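# Sort eight plastic blanks onto feed ramp and stock rack

## Task

A blank (a short plastic bar) starts resting at the feed ramp's stop. Get all four blanks sharing its color onto the ramp, each flat and oriented across the ramp, packed side by side into a single tight row pushed against the stop. Place each of the four remaining blanks flat on the floor of the stock rack, inside a slot bounded by two ribs and centered along that slot's length. Finally open the grippers and move both arms away.

## Robot and tools

Robot: two Doosan M1013 arms, left_arm and right_arm, each ending in a two-finger parallel gripper. Calibrated bases: left_arm at (-0.032, +0.643, 0) m, right_arm at (+0.009, -0.671, 0) m, both nearly unrotated about z.

Frames: every pose, velocity and target uses the scene frame. Its origin sits at table-top height halfway between the two nominal bases; +x points out over the table, +y toward the left_arm side, +z up. Image left/right does not match arm names. Positions are in metres, orientations are quaternions written w, x, y, z. Reported hand positions and orientations may be off by up to a few centimetres, worse at long reach.

Gripper geometry: the fingers extend along the gripper's own +z and close along its x. end_effector_position is the point midway between the pads; fingertips extend 12.0 mm past it. The 90 x 90 mm housing starts 48 mm behind that point. A camera block on a post juts roughly 14 cm toward the gripper's -y and rotates with the hand.

The row: every commanded row holds 20 numbers, always for both arms. First left_arm: x, y, z, qw, qx, qy, qz (an absolute target pose in the scene frame, metres and unit quaternion), then gripper position, force_limit, speed. Then the same ten for right_arm. The three gripper numbers each lie in [-1, 1]. position: +1 fully open (58 mm gap), about -0.93 pads touching, -1 means grip (close until stopped). force_limit: -1 about 80 N per pad up to +1 about 300 N (actual grip varies, about 67-98 N at -1, 252-368 N at +1). speed: -1 is 1 mm/s, +1 is 75 mm/s (full stroke about 0.81 s). To change force or speed after fingers stop, also change position by at least 0.01. To leave a gripper alone, resend its last three numbers; 0 is a real command. To keep an arm still, resend its last reported pose unchanged.

execute_actions(actions, cameras): actions is a list of actions; each action is a list of up to 15 rows, one per 1/30 s control step; fewer rows means the last row is held to fill 15 steps (0.5 s). An action is refused for both arms if any target lies more than 0.6 m from that gripper's current position along any of its axes; a badly formed action or a failing first action rejects the whole call. Each control step the pose is clipped to within 70 mm and 16 degrees of the measured pose, so one action may fall short; the result's Hand target line shows where each arm is headed, and you command the remainder next. An empty list just returns state and images. cameras: list of names (cam_high, cam_low, cam_left_wrist, cam_right_wrist, each 672x504); omitted/null/["all"] gives all, [] none, an unknown name invalidates the call.

move(target, speed, blend, blocking, cameras): target is one 20-number row or a list of up to 15 rows, absolute poses as above, no 0.6 m limit. Grippers travel in straight lines, turning the short way, all paths finishing together (minimum 0.5 s, cut off at 10 s). speed: m/s per arm, 0.002 to 2, default 0.25 (rotation capped at twice that in rad/s); one value or one per target. blend: corner rounding radius in m for lists (default 0). blocking=false returns after about 0.5 s while motion continues; a new move replaces a running one. Finger numbers of the first row are applied immediately; those of later rows are applied on arrival, with all arms pausing. Paths ignore obstacles and the other arm, lag and overshoot more at speed. The result adds a move: line giving the ending (done, off_target, moving, held, fault) and limits (paced = pose clipped, held = steps withheld). done means within 3 mm and 2 degrees; neither done nor off_target tells you about contact.

wait(seconds 0-10, cameras): lets time pass with last commands held. stop(cameras): brakes a running move; fingers continue. zoom_image(camera, region [x0, y0, x1, y1] pixels, at most 504x504): enlarges part of that camera's latest image. clear_fault(arm: left_arm or right_arm): clears a reported torque or force fault. read_manual(section "licences"): licence texts only. finished_scene(scene): ends the current scene, given its number; irreversible.

Result lines: each arm's end_effector_position, end_effector_quat_wxyz, velocities (omitted when joint velocities read within noise), Joint positions, Joint torques, External joint torques (estimated outside torque per joint, including held weight), Flange force (outside force along gripper x y z, noisy), Hand target, Tool commands, is_grasped (1 only when something stopped the fingers before the commanded position; 0 when moving, at target or pads met) and width_mm (pad gap). Confirm every grasp via is_grasped = 1.

Avoid: a torque fault (contact torque at a joint limit: waist/shoulder 302, elbow 142, wrist joints 40 N m) or a force fault (144 N outside force) stops the arm until clear_fault; after a force fault with the part pinned, open first. Arms are stiff, so never aim beyond a firm contact; slow down near contacts. Never let arms or fingers collide or grip each other. Do not drop parts, release them while moving, slam, or push hard, and never leave anything off the table; loose parts may get nudged occasionally. Keep paths away from an arm's own base and keep the wrist off its first joint axis, or the shoulder posture may flip. Holding loads or stretching out heats motors; MOTOR HOT warns, OVER-TEMPERATURE FAULT brakes that arm for 30-60 s. Thinking lets simulated time run on.

Each tool is called after "Call:" in YAML: its name, and indented under it one key for each argument.

## Session

Call:
execute_actions:
  actions: []

Scene clock: 0.00 s.
left_arm: end_effector_position=(+0.7358, +0.7374, +0.1136) width_mm=58.0 is_grasped=0 end_effector_quat_wxyz=(+0.049, -0.635, +0.743, -0.205) | right_arm: end_effector_position=(+0.6379, -0.7310, +0.1102) width_mm=58.0 is_grasped=0 end_effector_quat_wxyz=(-0.398, +0.833, -0.079, +0.377)
Joint positions: left_arm=[0.17 0.386 1.816 -0.488 0.703 -2.447] | right_arm=[-0.593 0.369 2.295 1.583 1.097 -0.138]
Joint velocities: within noise
Joint torques (N m): no reading
External joint torques (N m): no reading
Flange force (N): no reading
Hand target: left_arm +0.7358, +0.7374, +0.1136; +0.049, -0.635, +0.743, -0.205 | right_arm +0.6379, -0.7310, +0.1102; -0.398, +0.833, -0.079, +0.377
Tool commands: left_gripper/position=+1.0 left_gripper/force_limit=+1.0 left_gripper/speed=+1.0 right_gripper/position=+1.0 right_gripper/force_limit=+1.0 right_gripper/speed=+1.0

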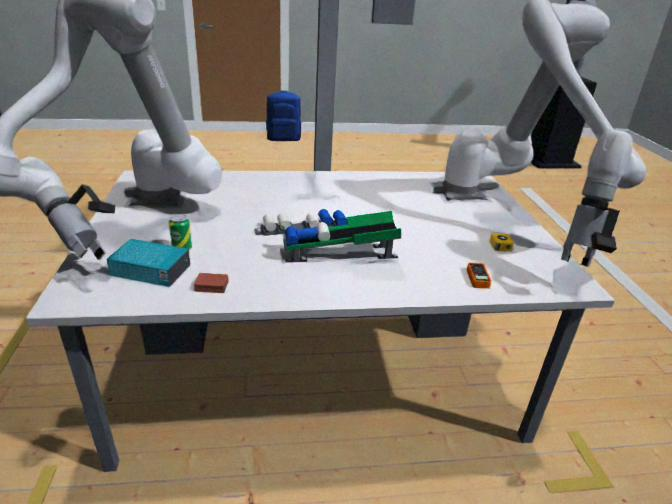

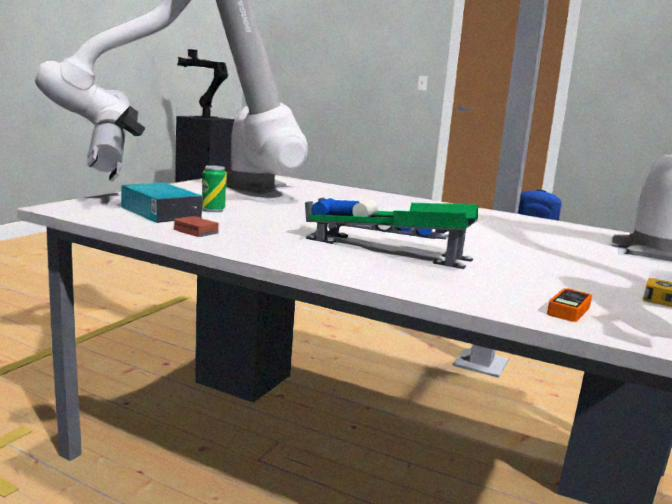

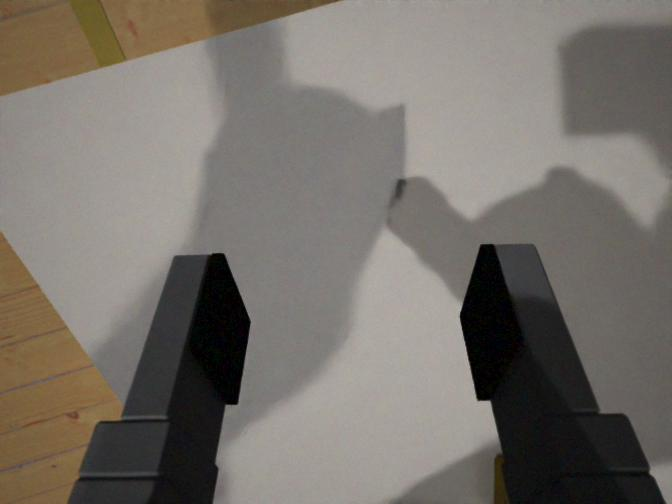

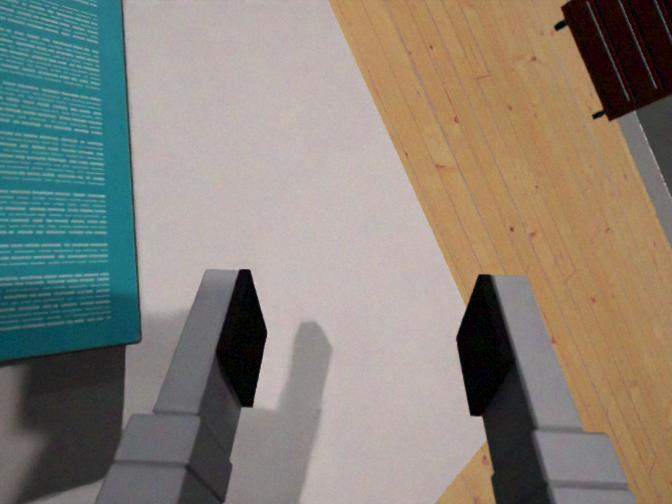

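Call:
zoom_image:
  camera: "cam_high"
  region: [240, 190, 420, 280]

Call:
zoom_image:
  camera: "cam_low"
  region: [290, 180, 490, 280]

Scaled by 2.800 from the camera's 672x504 image, which has a finer 960x720 frame.

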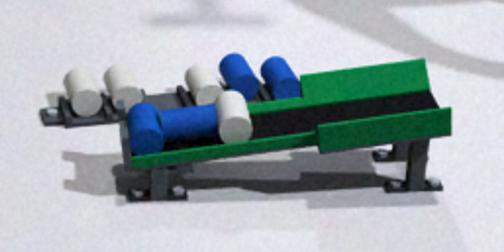

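Scaled by 2.520 from the camera's 672x504 image, which has a finer 960x720 frame.

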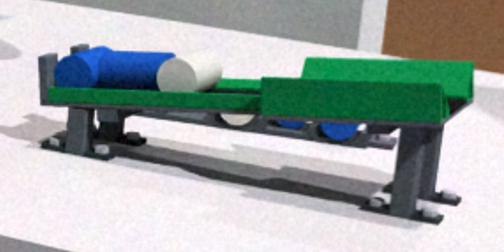

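Call:
move:
  target:
    - [0.7358,0.7374,0.1136,0.049,-0.635,0.743,-0.205,1,1,1,0.6,-0.65,0.4,-0.398,0.833,-0.079,0.377,1,1,1]
    - [0.7358,0.7374,0.1136,0.049,-0.635,0.743,-0.205,1,1,1,0.46,0,0.45,-0.242,0.664,0.664,-0.242,1,1,1]
  blend: 0.05
  speed: 0.4

Scene clock: 10.60 s.
left_arm: end_effector_position=(+0.7358, +0.7374, +0.1136) width_mm=58.0 is_grasped=0 end_effector_quat_wxyz=(+0.049, -0.635, +0.743, -0.205) | right_arm: end_effector_position=(+0.4600, -0.0001, +0.4501) width_mm=58.0 is_grasped=0 end_effector_quat_wxyz=(-0.242, +0.664, +0.664, -0.242)
Joint positions: left_arm=[0.17 0.386 1.816 -0.489 0.704 -2.447] | right_arm=[0.782 0.654 0.838 0.55 2.121 0.943]
Joint velocities: within noise
Joint torques (N m): left_arm=[-3.99 -80.37 -41.37 2.35 -0.06 -0.07] | right_arm=[0.49 -113.43 -45.35 5.35 1.84 0.07]
External joint torques (N m): left_arm=[4.1 1.73 3.67 -0.43 -0.78 0.1] | right_arm=[-0.51 3.27 1.19 0.39 -0.08 -0.07]
Flange force (N): left_arm=[-4.0 9.0 2.2] | right_arm=[1.7 2.9 0.0]
Hand target: left_arm +0.7358, +0.7374, +0.1136; +0.049, -0.635, +0.743, -0.205 | right_arm +0.4600, +0.0000, +0.4500; -0.242, +0.664, +0.664, -0.242
Off the commanded pose: left_arm 0.000 m, 0 deg | right_arm 0.000 m, 0 deg.
move: done

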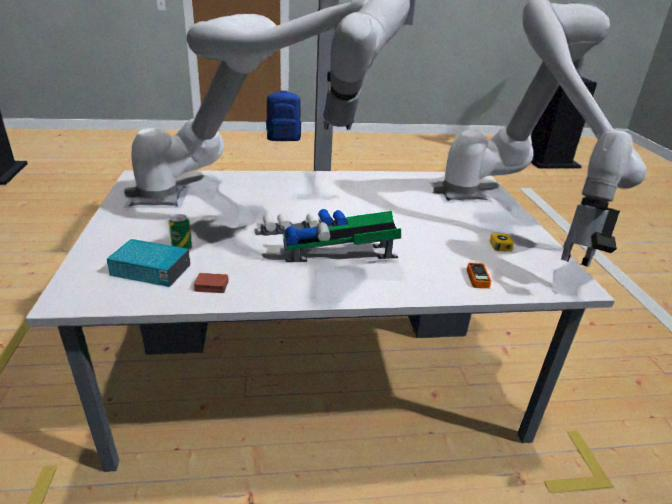

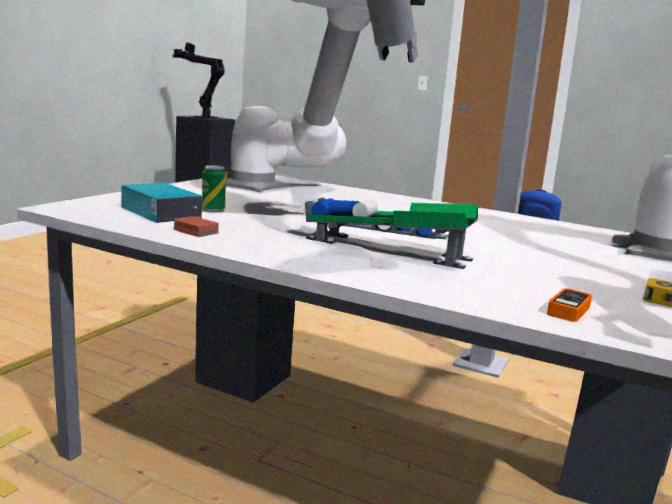

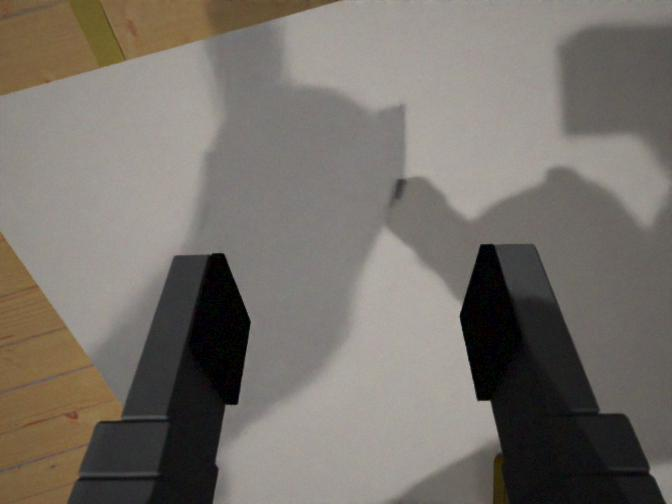

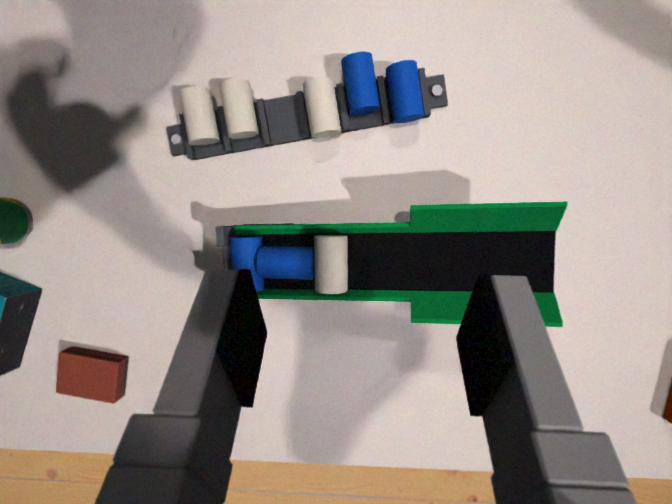

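Call:
move:
  target: [0.7358,0.7374,0.1136,0.049,-0.635,0.743,-0.205,1,1,1,0.505,0,0.24,0,0.7071,0.7071,0,1,1,1]
  speed: 0.4
  cameras: ["cam_right_wrist","cam_low"]

Call:
zoom_image:
  camera: "cam_low"
  region: [290, 80, 490, 280]

Scene clock: 17.27 s.
left_arm: end_effector_position=(+0.7358, +0.7374, +0.1136) width_mm=58.0 is_grasped=0 end_effector_quat_wxyz=(+0.049, -0.635, +0.743, -0.205) | right_arm: end_effector_position=(+0.5050, +0.0000, +0.2400) width_mm=58.0 is_grasped=0 end_effector_quat_wxyz=(+0.000, +0.707, +0.707, +0.000)
Joint positions: left_arm=[0.17 0.386 1.816 -0.489 0.704 -2.447] | right_arm=[0.911 0.495 1.342 0 1.305 0.894]
Joint velocities: within noise
Joint torques (N m): left_arm=[-3.82 -79.84 -41.23 2.35 -0.19 -0.1] | right_arm=[0.64 -99.55 -45.79 3.87 0.27 0.06]
External joint torques (N m): left_arm=[3.66 1.31 3.37 -0.44 -0.66 0.13] | right_arm=[-0.64 2.71 0.64 0.41 -0.19 -0.06]
Flange force (N): left_arm=[-3.4 8.5 1.7] | right_arm=[1.6 2.2 2.2]
Hand target: left_arm +0.7358, +0.7374, +0.1136; +0.049, -0.635, +0.743, -0.205 | right_arm +0.5050, +0.0000, +0.2400; +0.000, +0.707, +0.707, +0.000
Off the commanded pose: left_arm 0.000 m, 0 deg | right_arm 0.000 m, 0 deg.
move: done
Images, in order (width x height): cam_low 672x504, cam_right_wrist 672x504.

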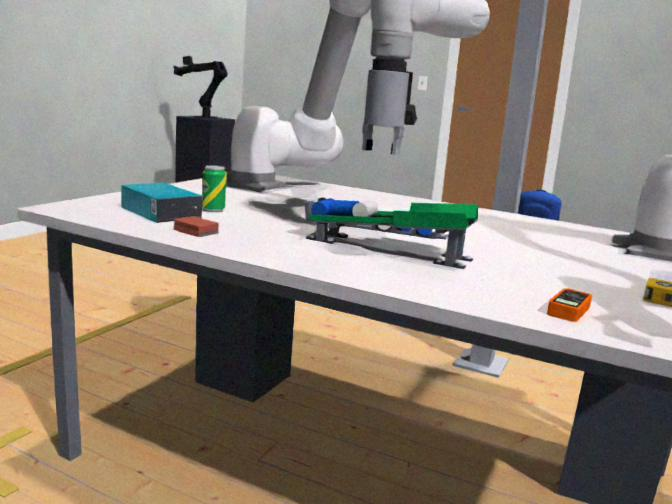

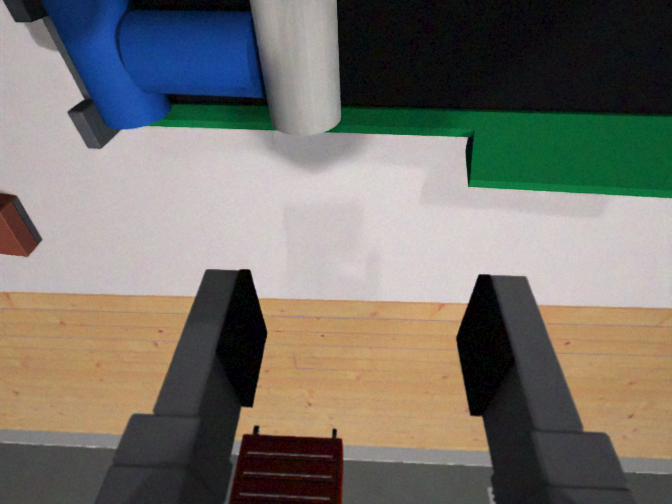

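Scaled by 2.520 from the camera's 672x504 image, which has a finer 960x720 frame.

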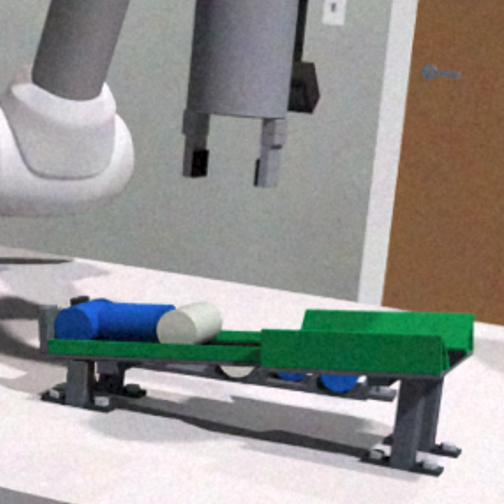

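Call:
move:
  target: [0.7358,0.7374,0.1136,0.049,-0.635,0.743,-0.205,1,1,1,0.475,-0.025,0.2,0,0.7071,0.7071,0,1,1,1]
  cameras: ["cam_right_wrist","cam_low","cam_high"]

Call:
zoom_image:
  camera: "cam_low"
  region: [290, 130, 440, 280]

Call:
zoom_image:
  camera: "cam_high"
  region: [240, 130, 420, 280]

Scene clock: 21.53 s.
left_arm: end_effector_position=(+0.7358, +0.7374, +0.1136) width_mm=58.0 is_grasped=0 end_effector_quat_wxyz=(+0.049, -0.635, +0.743, -0.205) | right_arm: end_effector_position=(+0.4750, -0.0250, +0.2000) width_mm=58.0 is_grasped=0 end_effector_quat_wxyz=(+0.000, +0.707, +0.707, +0.000)
Joint positions: left_arm=[0.17 0.386 1.816 -0.489 0.704 -2.447] | right_arm=[0.921 0.456 1.476 0 1.209 0.903]
Joint velocities: within noise
Joint torques (N m): left_arm=[-3.56 -79.81 -41.3 2.31 -0.2 -0.11] | right_arm=[1.14 -94.66 -45 3.76 0.28 0]
External joint torques (N m): left_arm=[3.49 1.4 3.86 -0.42 -0.61 0.14] | right_arm=[-1.11 2.74 1.23 0.4 -0.19 0]
Flange force (N): left_arm=[-2.9 9.3 1.9] | right_arm=[0.1 1.8 3.1]
Hand target: left_arm +0.7358, +0.7374, +0.1136; +0.049, -0.635, +0.743, -0.205 | right_arm +0.4750, -0.0250, +0.2000; +0.000, +0.707, +0.707, +0.000
Off the commanded pose: left_arm 0.000 m, 0 deg | right_arm 0.000 m, 0 deg.
move: done
Images, in order (width x height): cam_high 672x504, cam_low 672x504, cam_right_wrist 672x504.

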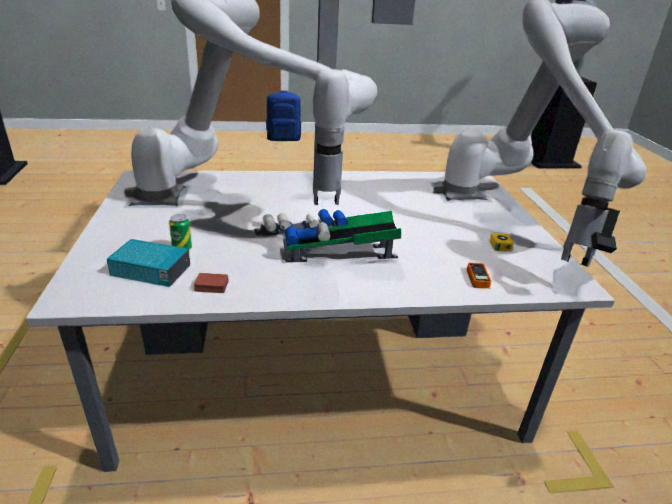

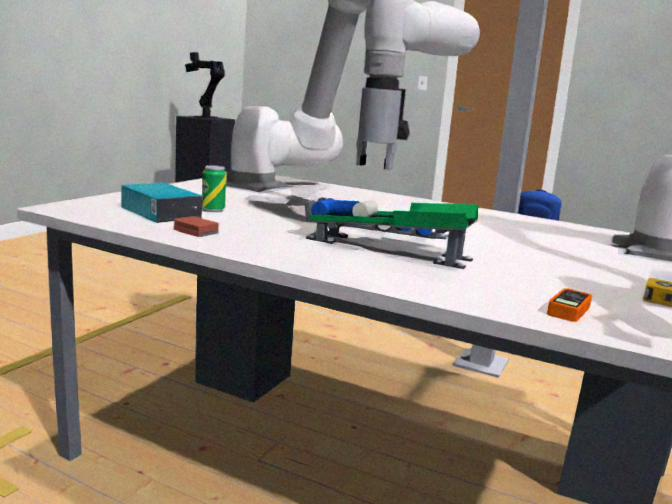

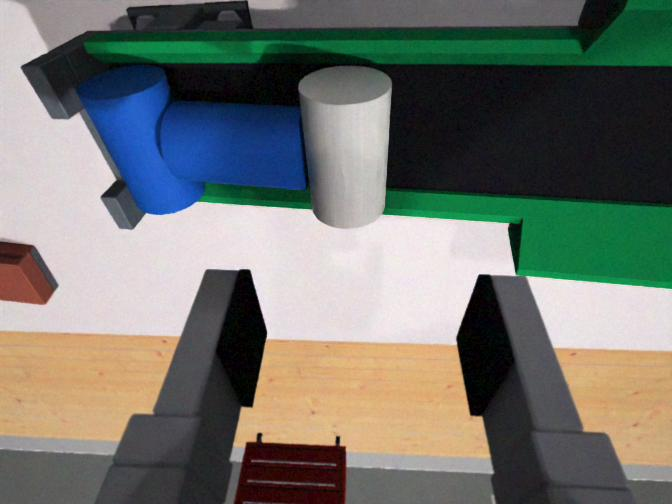

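Scaled by 3.360 from the camera's 672x504 image, which has a finer 960x720 frame.

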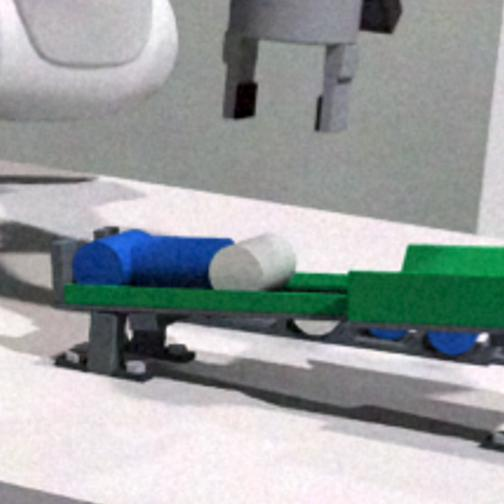

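Scaled by 2.800 from the camera's 672x504 image, which has a finer 960x720 frame.

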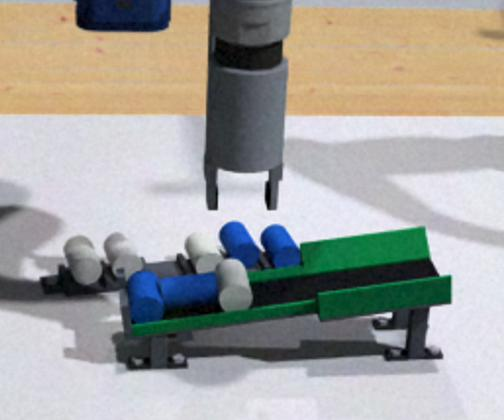

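Call:
move:
  target: [0.7358,0.7374,0.1136,0.049,-0.635,0.743,-0.205,1,1,1,0.495,-0.028,0.145,0,0.7071,0.7071,0,1,1,1]
  cameras: ["cam_right_wrist","cam_low","cam_high"]

Call:
zoom_image:
  camera: "cam_low"
  region: [290, 130, 440, 280]

Call:
zoom_image:
  camera: "cam_high"
  region: [250, 170, 370, 270]

Scene clock: 25.53 s.
left_arm: end_effector_position=(+0.7358, +0.7374, +0.1136) width_mm=58.0 is_grasped=0 end_effector_quat_wxyz=(+0.049, -0.635, +0.743, -0.205) | right_arm: end_effector_position=(+0.4950, -0.0280, +0.1451) width_mm=58.0 is_grasped=0 end_effector_quat_wxyz=(+0.000, +0.707, +0.707, +0.000)
Joint positions: left_arm=[0.17 0.386 1.816 -0.489 0.704 -2.447] | right_arm=[0.899 0.505 1.507 0 1.129 0.881]
Joint velocities: within noise
Joint torques (N m): left_arm=[-3.99 -79.19 -41.44 2.37 -0.18 -0.12] | right_arm=[0.85 -98.51 -43.42 3.64 0.29 0.08]
External joint torques (N m): left_arm=[4.06 0.34 3.46 -0.44 -0.68 0.15] | right_arm=[-0.86 3.42 1.06 0.38 -0.21 -0.08]
Flange force (N): left_arm=[-3.2 9.7 0.4] | right_arm=[1.1 2.3 3.6]
Hand target: left_arm +0.7358, +0.7374, +0.1136; +0.049, -0.635, +0.743, -0.205 | right_arm +0.4950, -0.0280, +0.1450; +0.000, +0.707, +0.707, +0.000
Off the commanded pose: left_arm 0.000 m, 0 deg | right_arm 0.000 m, 0 deg.
move: done
Images, in order (width x height): cam_high 672x504, cam_low 672x504, cam_right_wrist 672x504.

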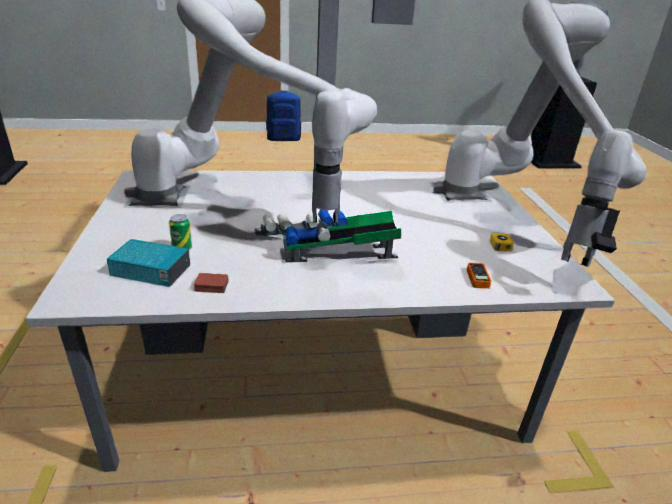

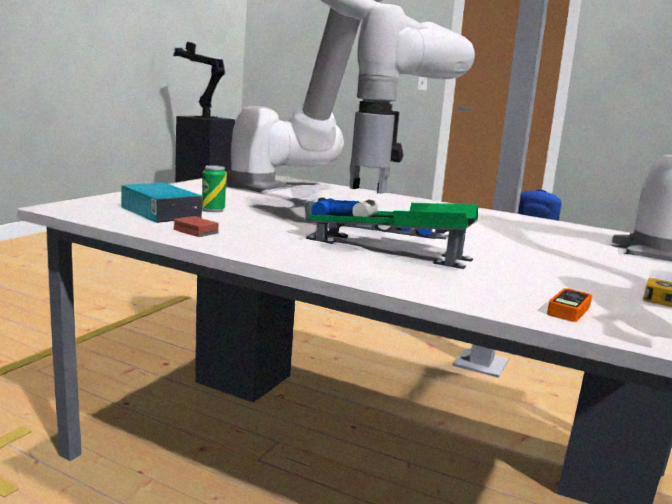

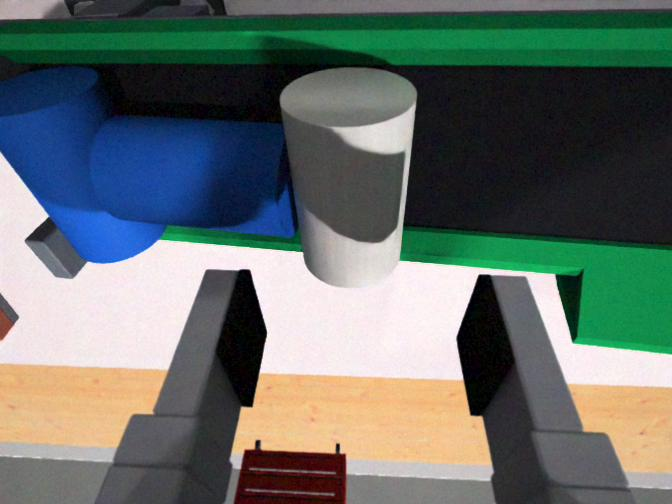

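Scaled by 3.360 from the camera's 672x504 image, which has a finer 960x720 frame.

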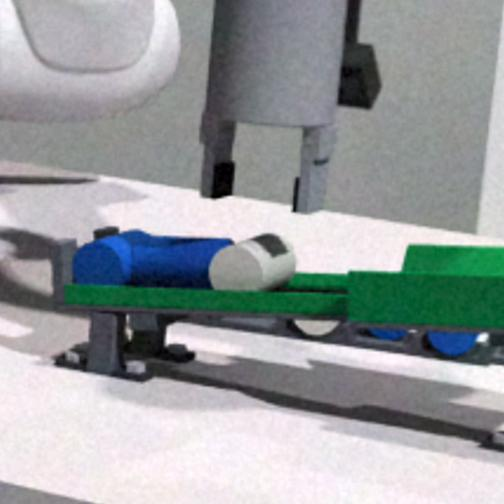

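Scaled by 4.200 from the camera's 672x504 image, which has a finer 960x720 frame.

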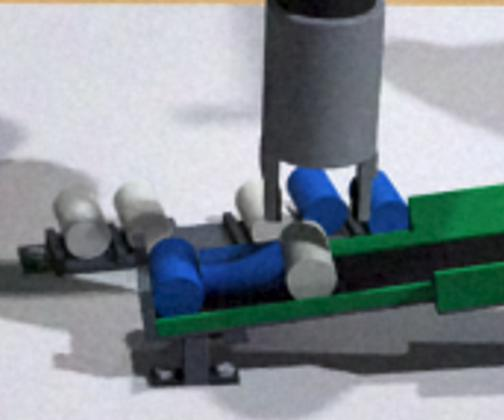

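Call:
move:
  target:
    - [0.7358,0.7374,0.1136,0.049,-0.635,0.743,-0.205,1,1,1,0.531,-0.028,0.135,0,0.7071,0.7071,0,1,1,1]
    - [0.7358,0.7374,0.1136,0.049,-0.635,0.743,-0.205,1,1,1,0.531,-0.0285,0.112,0,0.7071,0.7071,0,1,1,1]
  speed: 0.1
  cameras: ["cam_right_wrist","cam_low","cam_high"]

Call:
zoom_image:
  camera: "cam_low"
  region: [290, 160, 410, 250]

Call:
zoom_image:
  camera: "cam_high"
  region: [250, 170, 370, 270]

Scene clock: 43.50 s.
left_arm: end_effector_position=(+0.7358, +0.7374, +0.1136) width_mm=58.0 is_grasped=0 end_effector_quat_wxyz=(+0.049, -0.635, +0.743, -0.205) | right_arm: end_effector_position=(+0.5310, -0.0285, +0.1121) width_mm=58.0 is_grasped=0 end_effector_quat_wxyz=(+0.000, +0.707, +0.707, +0.000)
Joint positions: left_arm=[0.17 0.386 1.816 -0.489 0.704 -2.447] | right_arm=[0.865 0.56 1.483 0 1.098 0.848]
Joint velocities: within noise
Joint torques (N m): left_arm=[-3.85 -79.8 -41.37 2.35 -0.12 -0.07] | right_arm=[0.7 -102.88 -42.45 3.55 0.23 0.04]
External joint torques (N m): left_arm=[4.01 1.25 3.8 -0.44 -0.71 0.1] | right_arm=[-0.67 3.02 0.63 0.41 -0.15 -0.04]
Flange force (N): left_arm=[-3.5 9.6 1.6] | right_arm=[1.5 2.3 2.9]
Hand target: left_arm +0.7358, +0.7374, +0.1136; +0.049, -0.635, +0.743, -0.205 | right_arm +0.5310, -0.0285, +0.1120; +0.000, +0.707, +0.707, +0.000
Off the commanded pose: left_arm 0.000 m, 0 deg | right_arm 0.000 m, 0 deg.
move: done
Images, in order (width x height): cam_high 672x504, cam_low 672x504, cam_right_wrist 672x504.

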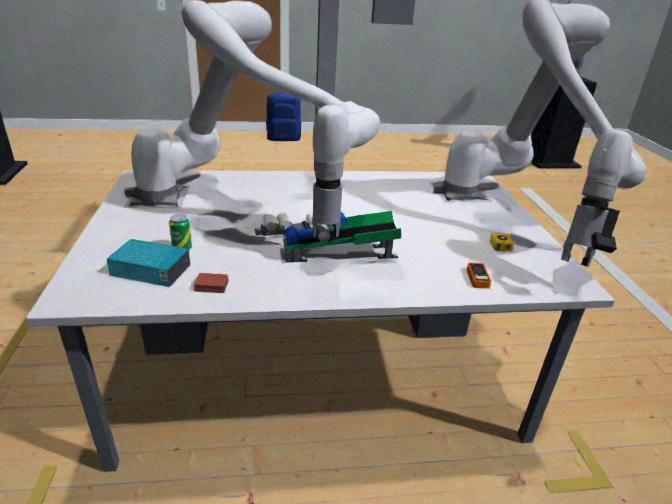

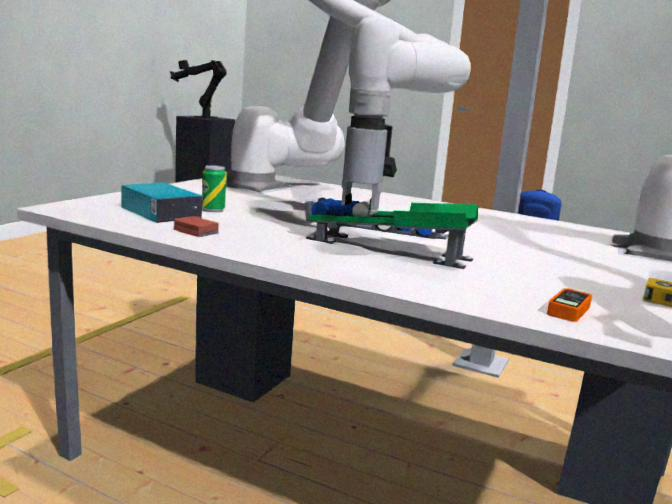

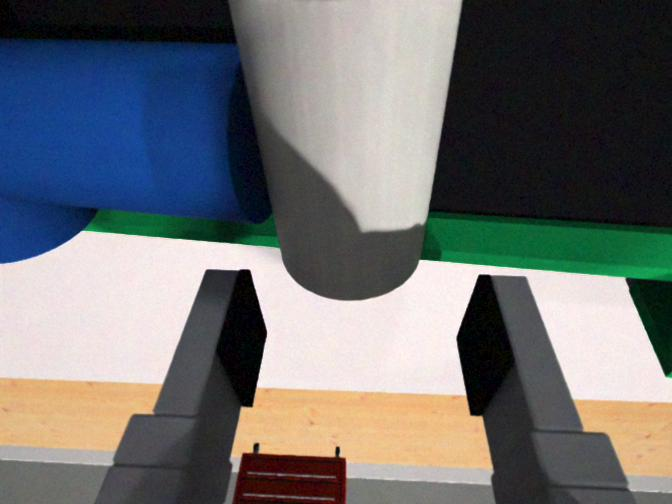

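Scaled by 4.200 from the camera's 672x504 image, which has a finer 960x720 frame.

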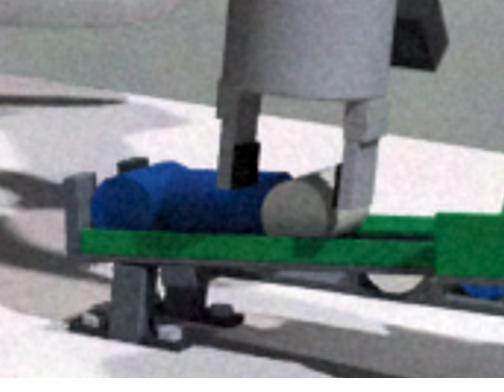

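Scaled by 4.200 from the camera's 672x504 image, which has a finer 960x720 frame.

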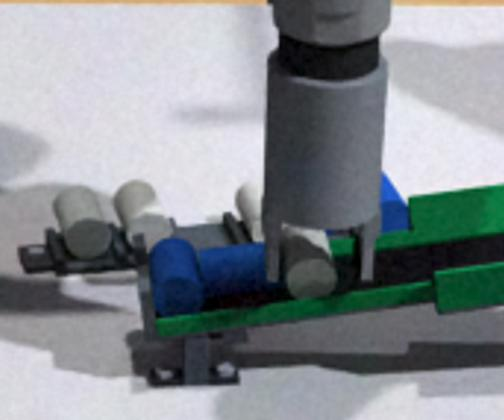

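Call:
move:
  target: [0.7358,0.7374,0.1136,0.049,-0.635,0.743,-0.205,1,1,1,0.529,-0.0285,0.093,0,0.7071,0.7071,0,1,1,1]
  speed: 0.04
  cameras: ["cam_right_wrist","cam_low","cam_high"]

Call:
zoom_image:
  camera: "cam_low"
  region: [290, 160, 410, 250]

Call:
zoom_image:
  camera: "cam_high"
  region: [250, 170, 370, 270]

Scene clock: 46.97 s.
left_arm: end_effector_position=(+0.7358, +0.7374, +0.1136) width_mm=58.0 is_grasped=0 end_effector_quat_wxyz=(+0.049, -0.635, +0.743, -0.205) | right_arm: end_effector_position=(+0.5291, -0.0285, +0.0932) width_mm=58.0 is_grasped=0 end_effector_quat_wxyz=(+0.000, +0.707, +0.707, +0.000)
Joint positions: left_arm=[0.17 0.386 1.816 -0.489 0.704 -2.447] | right_arm=[0.867 0.573 1.5 0 1.068 0.849]
Joint velocities: within noise
Joint torques (N m): left_arm=[-3.5 -79.23 -41.37 2.35 -0.18 -0.16] | right_arm=[3.85 -70.57 -27.11 3.73 -1.93 0.23]
External joint torques (N m): left_arm=[3.29 0.76 3.62 -0.45 -0.65 0.19] | right_arm=[-3.82 -29.53 -13.88 0.16 2.02 -0.23]
Flange force (N): left_arm=[-2.4 9.4 1.2] | right_arm=[-8.5 -0.6 -36.2]
Hand target: left_arm +0.7358, +0.7374, +0.1136; +0.049, -0.635, +0.743, -0.205 | right_arm +0.5290, -0.0285, +0.0930; +0.000, +0.707, +0.707, +0.000
Off the commanded pose: left_arm 0.000 m, 0 deg | right_arm 0.000 m, 0 deg.
move: done
Images, in order (width x height): cam_high 672x504, cam_low 672x504, cam_right_wrist 672x504.

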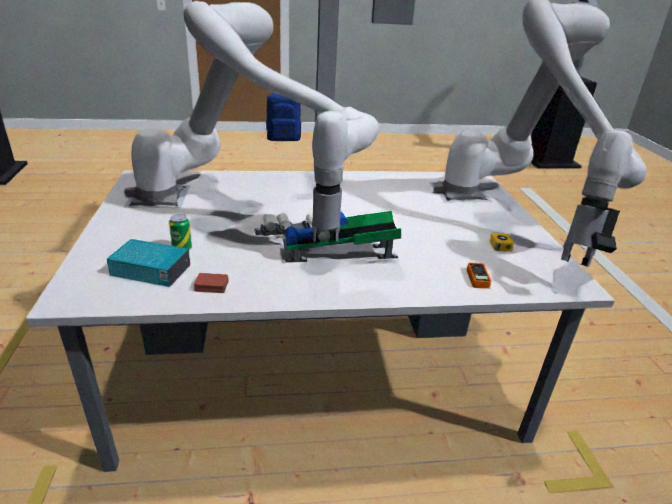

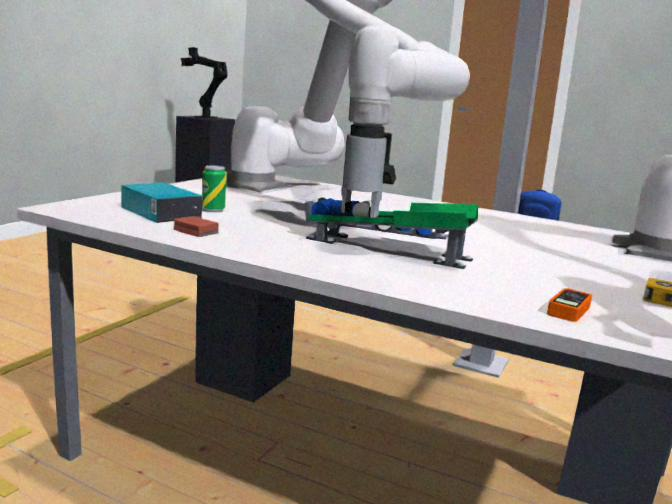

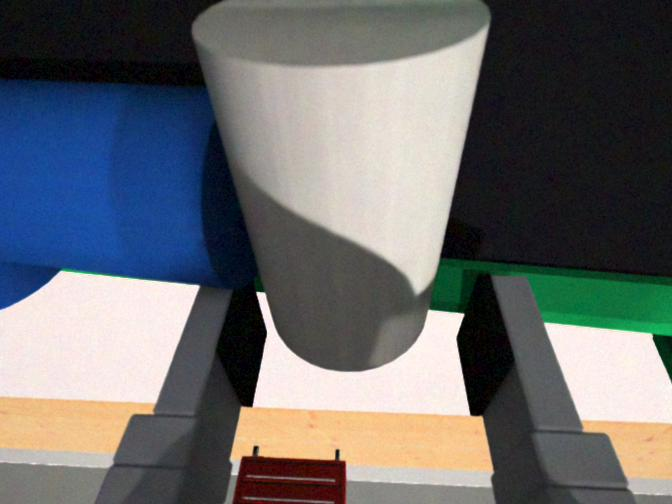

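Scaled by 4.200 from the camera's 672x504 image, which has a finer 960x720 frame.

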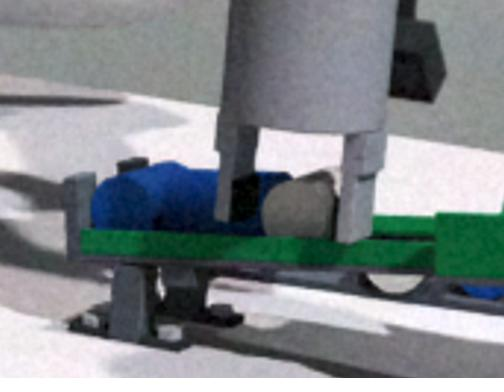

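Scaled by 4.200 from the camera's 672x504 image, which has a finer 960x720 frame.

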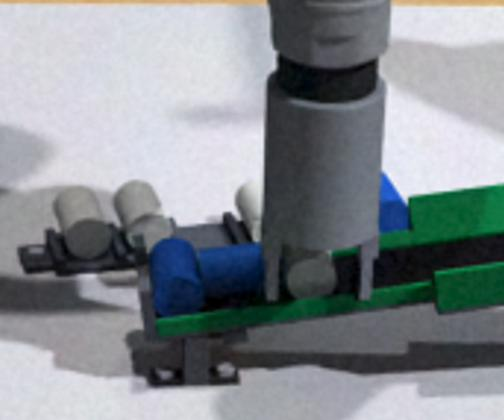

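Call:
move:
  target:
    - [0.7358,0.7374,0.1136,0.049,-0.635,0.743,-0.205,1,1,1,0.529,-0.0285,0.097,0,0.7071,0.7071,0,1,1,1]
    - [0.7358,0.7374,0.1136,0.049,-0.635,0.743,-0.205,1,1,1,0.526,-0.0285,0.097,0,0.7071,0.7071,0,1,1,1]
  speed: 0.04
  cameras: ["cam_right_wrist"]

Call:
move:
  target: [0.7358,0.7374,0.1136,0.049,-0.635,0.743,-0.205,1,1,1,0.526,-0.0285,0.097,0,0.7071,0.7071,0,-1,-1,-0.3]
  cameras: ["cam_right_wrist","cam_low"]

Call:
zoom_image:
  camera: "cam_low"
  region: [290, 160, 410, 250]

Scene clock: 49.80 s.
left_arm: end_effector_position=(+0.7358, +0.7374, +0.1136) width_mm=58.0 is_grasped=0 end_effector_quat_wxyz=(+0.049, -0.635, +0.743, -0.205) | right_arm: end_effector_position=(+0.5260, -0.0285, +0.0970) width_mm=58.0 is_grasped=0 end_effector_quat_wxyz=(+0.000, +0.707, +0.707, +0.000)
Joint positions: left_arm=[0.17 0.386 1.816 -0.489 0.704 -2.447] | right_arm=[0.87 0.567 1.502 0 1.073 0.852]
Joint velocities: within noise
Joint torques (N m): left_arm=[-4.15 -80.25 -41.26 2.27 -0.23 -0.03] | right_arm=[0.78 -102.81 -42.12 3.57 0.2 0.09]
External joint torques (N m): left_arm=[3.92 1.77 3.42 -0.37 -0.62 0.06] | right_arm=[-0.82 3.64 1.21 0.31 -0.1 -0.09]
Flange force (N): left_arm=[-4.0 8.1 2.0] | right_arm=[1.0 2.2 3.9]
Hand target: left_arm +0.7358, +0.7374, +0.1136; +0.049, -0.635, +0.743, -0.205 | right_arm +0.5260, -0.0285, +0.0970; +0.000, +0.707, +0.707, +0.000
Off the commanded pose: left_arm 0.000 m, 0 deg | right_arm 0.000 m, 0 deg.
move: done
Images, in order (width x height): cam_right_wrist 672x504.

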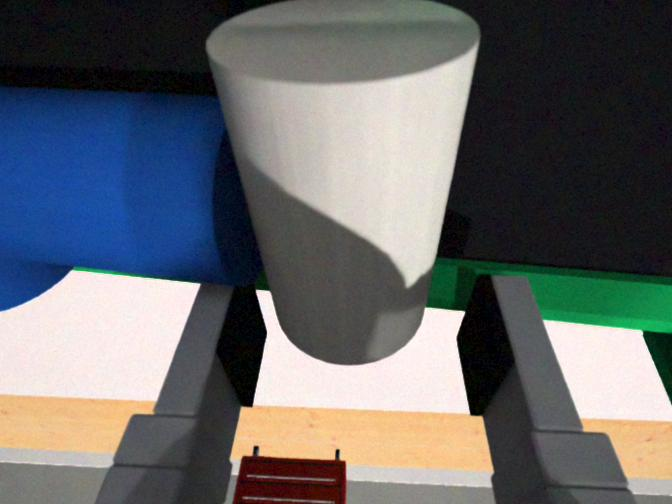

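Scene clock: 50.80 s.
left_arm: end_effector_position=(+0.7358, +0.7374, +0.1136) width_mm=58.0 is_grasped=0 end_effector_quat_wxyz=(+0.049, -0.635, +0.743, -0.205) | right_arm: end_effector_position=(+0.5260, -0.0285, +0.0970) width_mm=37.6 is_grasped=1 end_effector_quat_wxyz=(+0.000, +0.707, +0.707, +0.000)
Joint positions: left_arm=[0.17 0.386 1.816 -0.489 0.704 -2.447] | right_arm=[0.87 0.567 1.502 0 1.072 0.852]
Joint velocities: within noise
Joint torques (N m): left_arm=[-4.02 -79.89 -41.39 2.4 -0.16 -0.11] | right_arm=[1.14 -100.67 -41.18 3.75 -0.08 0.13]
External joint torques (N m): left_arm=[4.09 1.23 3.33 -0.47 -0.71 0.13] | right_arm=[-1.12 1.44 0.36 0.12 0.2 -0.13]
Flange force (N): left_arm=[-4.0 8.7 1.5] | right_arm=[0.1 2.0 1.1]
Hand target: left_arm +0.7358, +0.7374, +0.1136; +0.049, -0.635, +0.743, -0.205 | right_arm +0.5260, -0.0285, +0.0970; +0.000, +0.707, +0.707, +0.000
Off the commanded pose: left_arm 0.000 m, 0 deg | right_arm 0.000 m, 0 deg.
move: done
Images, in order (width x height): cam_low 672x504, cam_right_wrist 672x504.

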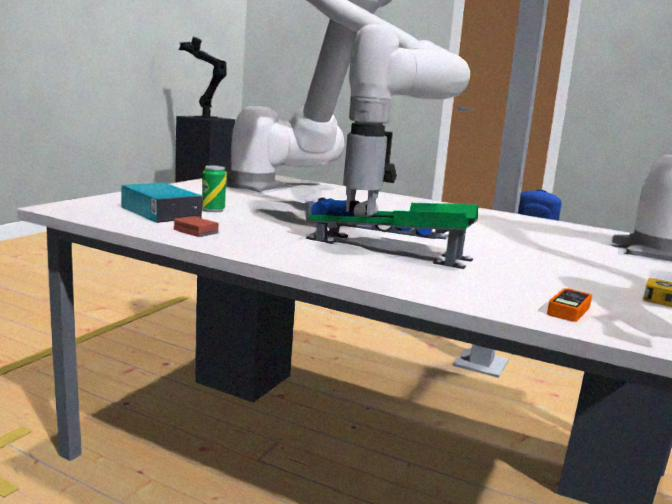

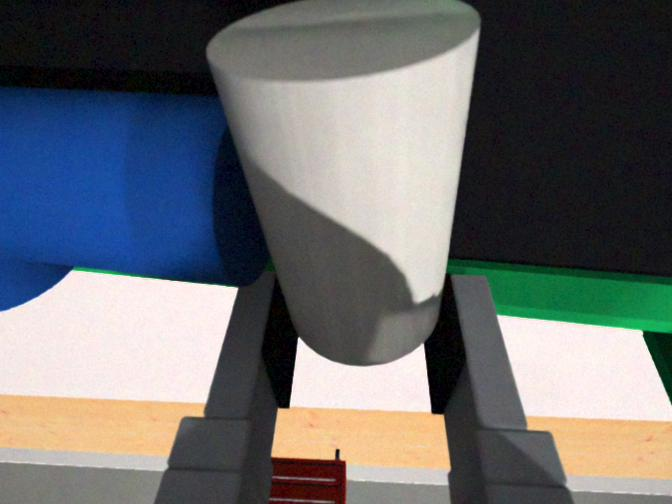

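Scaled by 4.200 from the camera's 672x504 image, which has a finer 960x720 frame.

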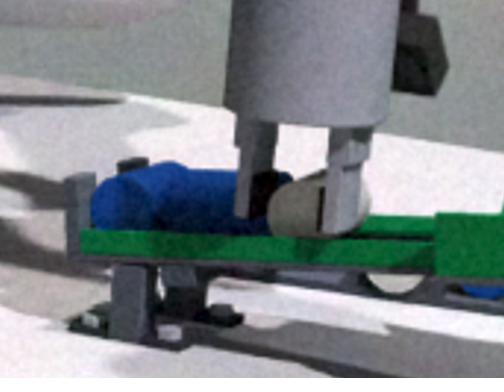

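Call:
move:
  target:
    - [0.7358,0.7374,0.1136,0.049,-0.635,0.743,-0.205,1,1,1,0.526,-0.0285,0.2,0,0.7071,0.7071,0,-1,-1,-0.3]
    - [0.68,0.62,0.35,0.049,-0.635,0.743,-0.205,1,1,1,0.5,-0.4,0.25,0,0.7071,0.7071,0,-1,-1,-0.3]
    - [0.39,-0.03,0.40,-0.242,0.664,0.664,-0.242,1,1,1,0.5,-0.45,0.25,0,0.7071,0.7071,0,-1,-1,-0.3]
  speed: [0.1,0.3,0.3]
  blend: [0.02,0.05,0]

Scene clock: 63.43 s.
left_arm: end_effector_position=(+0.3900, -0.0300, +0.4000) width_mm=58.0 is_grasped=0 end_effector_quat_wxyz=(-0.242, +0.664, +0.664, -0.242) | right_arm: end_effector_position=(+0.5000, -0.4500, +0.2500) width_mm=37.6 is_grasped=1 end_effector_quat_wxyz=(+0.000, +0.707, +0.707, +0.000)
Joint positions: left_arm=[-0.892 0.615 0.993 -0.559 1.972 -0.969] | right_arm=[0.378 0.031 1.926 0 1.184 0.36]
Joint velocities: within noise
Joint torques (N m): left_arm=[-2.78 -108.16 -48.19 1.73 2.54 -0.16] | right_arm=[1.2 -50.01 -44.54 3.74 0.3 0.04]
External joint torques (N m): left_arm=[2.3 1.76 4 -0.43 -0.84 0.16] | right_arm=[-1.18 3.33 1.4 0.3 -0.15 -0.04]
Flange force (N): left_arm=[8.7 1.1 9.6] | right_arm=[-0.9 3.5 4.2]
Hand target: left_arm +0.3900, -0.0300, +0.4000; -0.242, +0.664, +0.664, -0.242 | right_arm +0.5000, -0.4500, +0.2500; +0.000, +0.707, +0.707, +0.000
Off the commanded pose: left_arm 0.000 m, 0 deg | right_arm 0.000 m, 0 deg.
move: done

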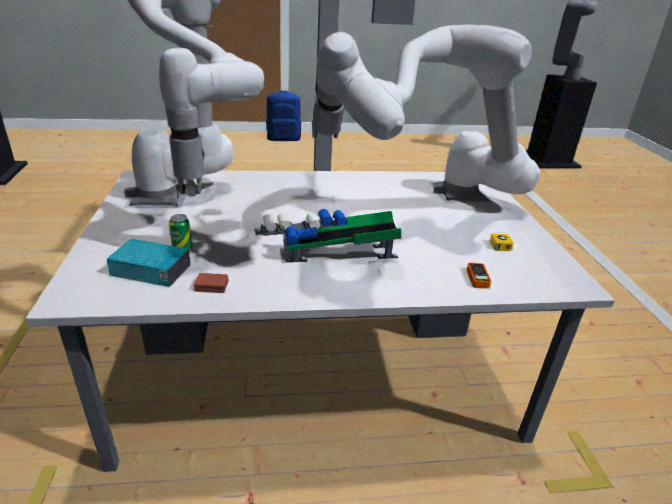

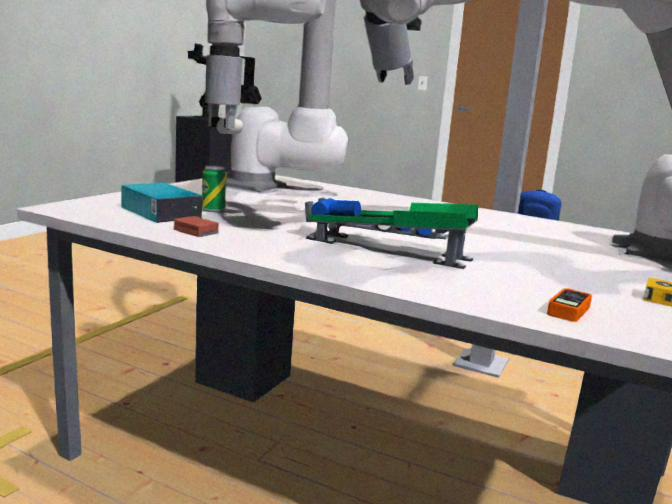

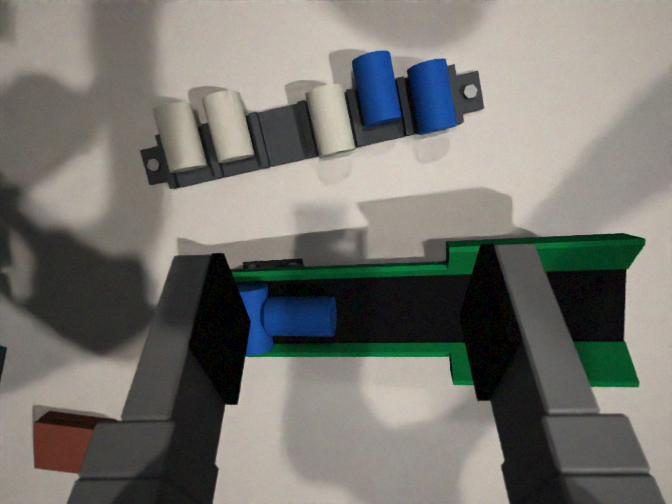

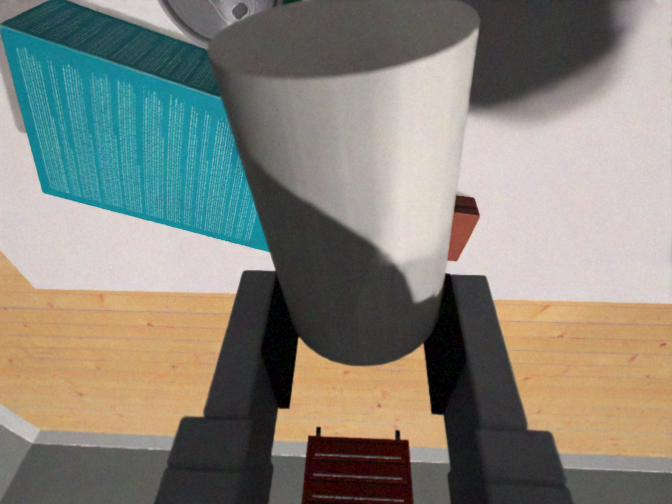

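Call:
zoom_image:
  camera: "cam_left_wrist"
  region: [130, 30, 500, 210]

Call:
zoom_image:
  camera: "cam_left_wrist"
  region: [180, 220, 660, 400]

Scaled by 1.362 from the camera's 672x504 image, which has a finer 960x720 frame.

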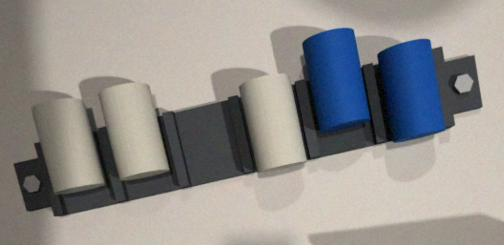

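Scaled by 1.050 from the camera's 672x504 image, which has a finer 960x720 frame.

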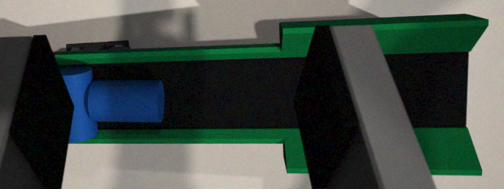

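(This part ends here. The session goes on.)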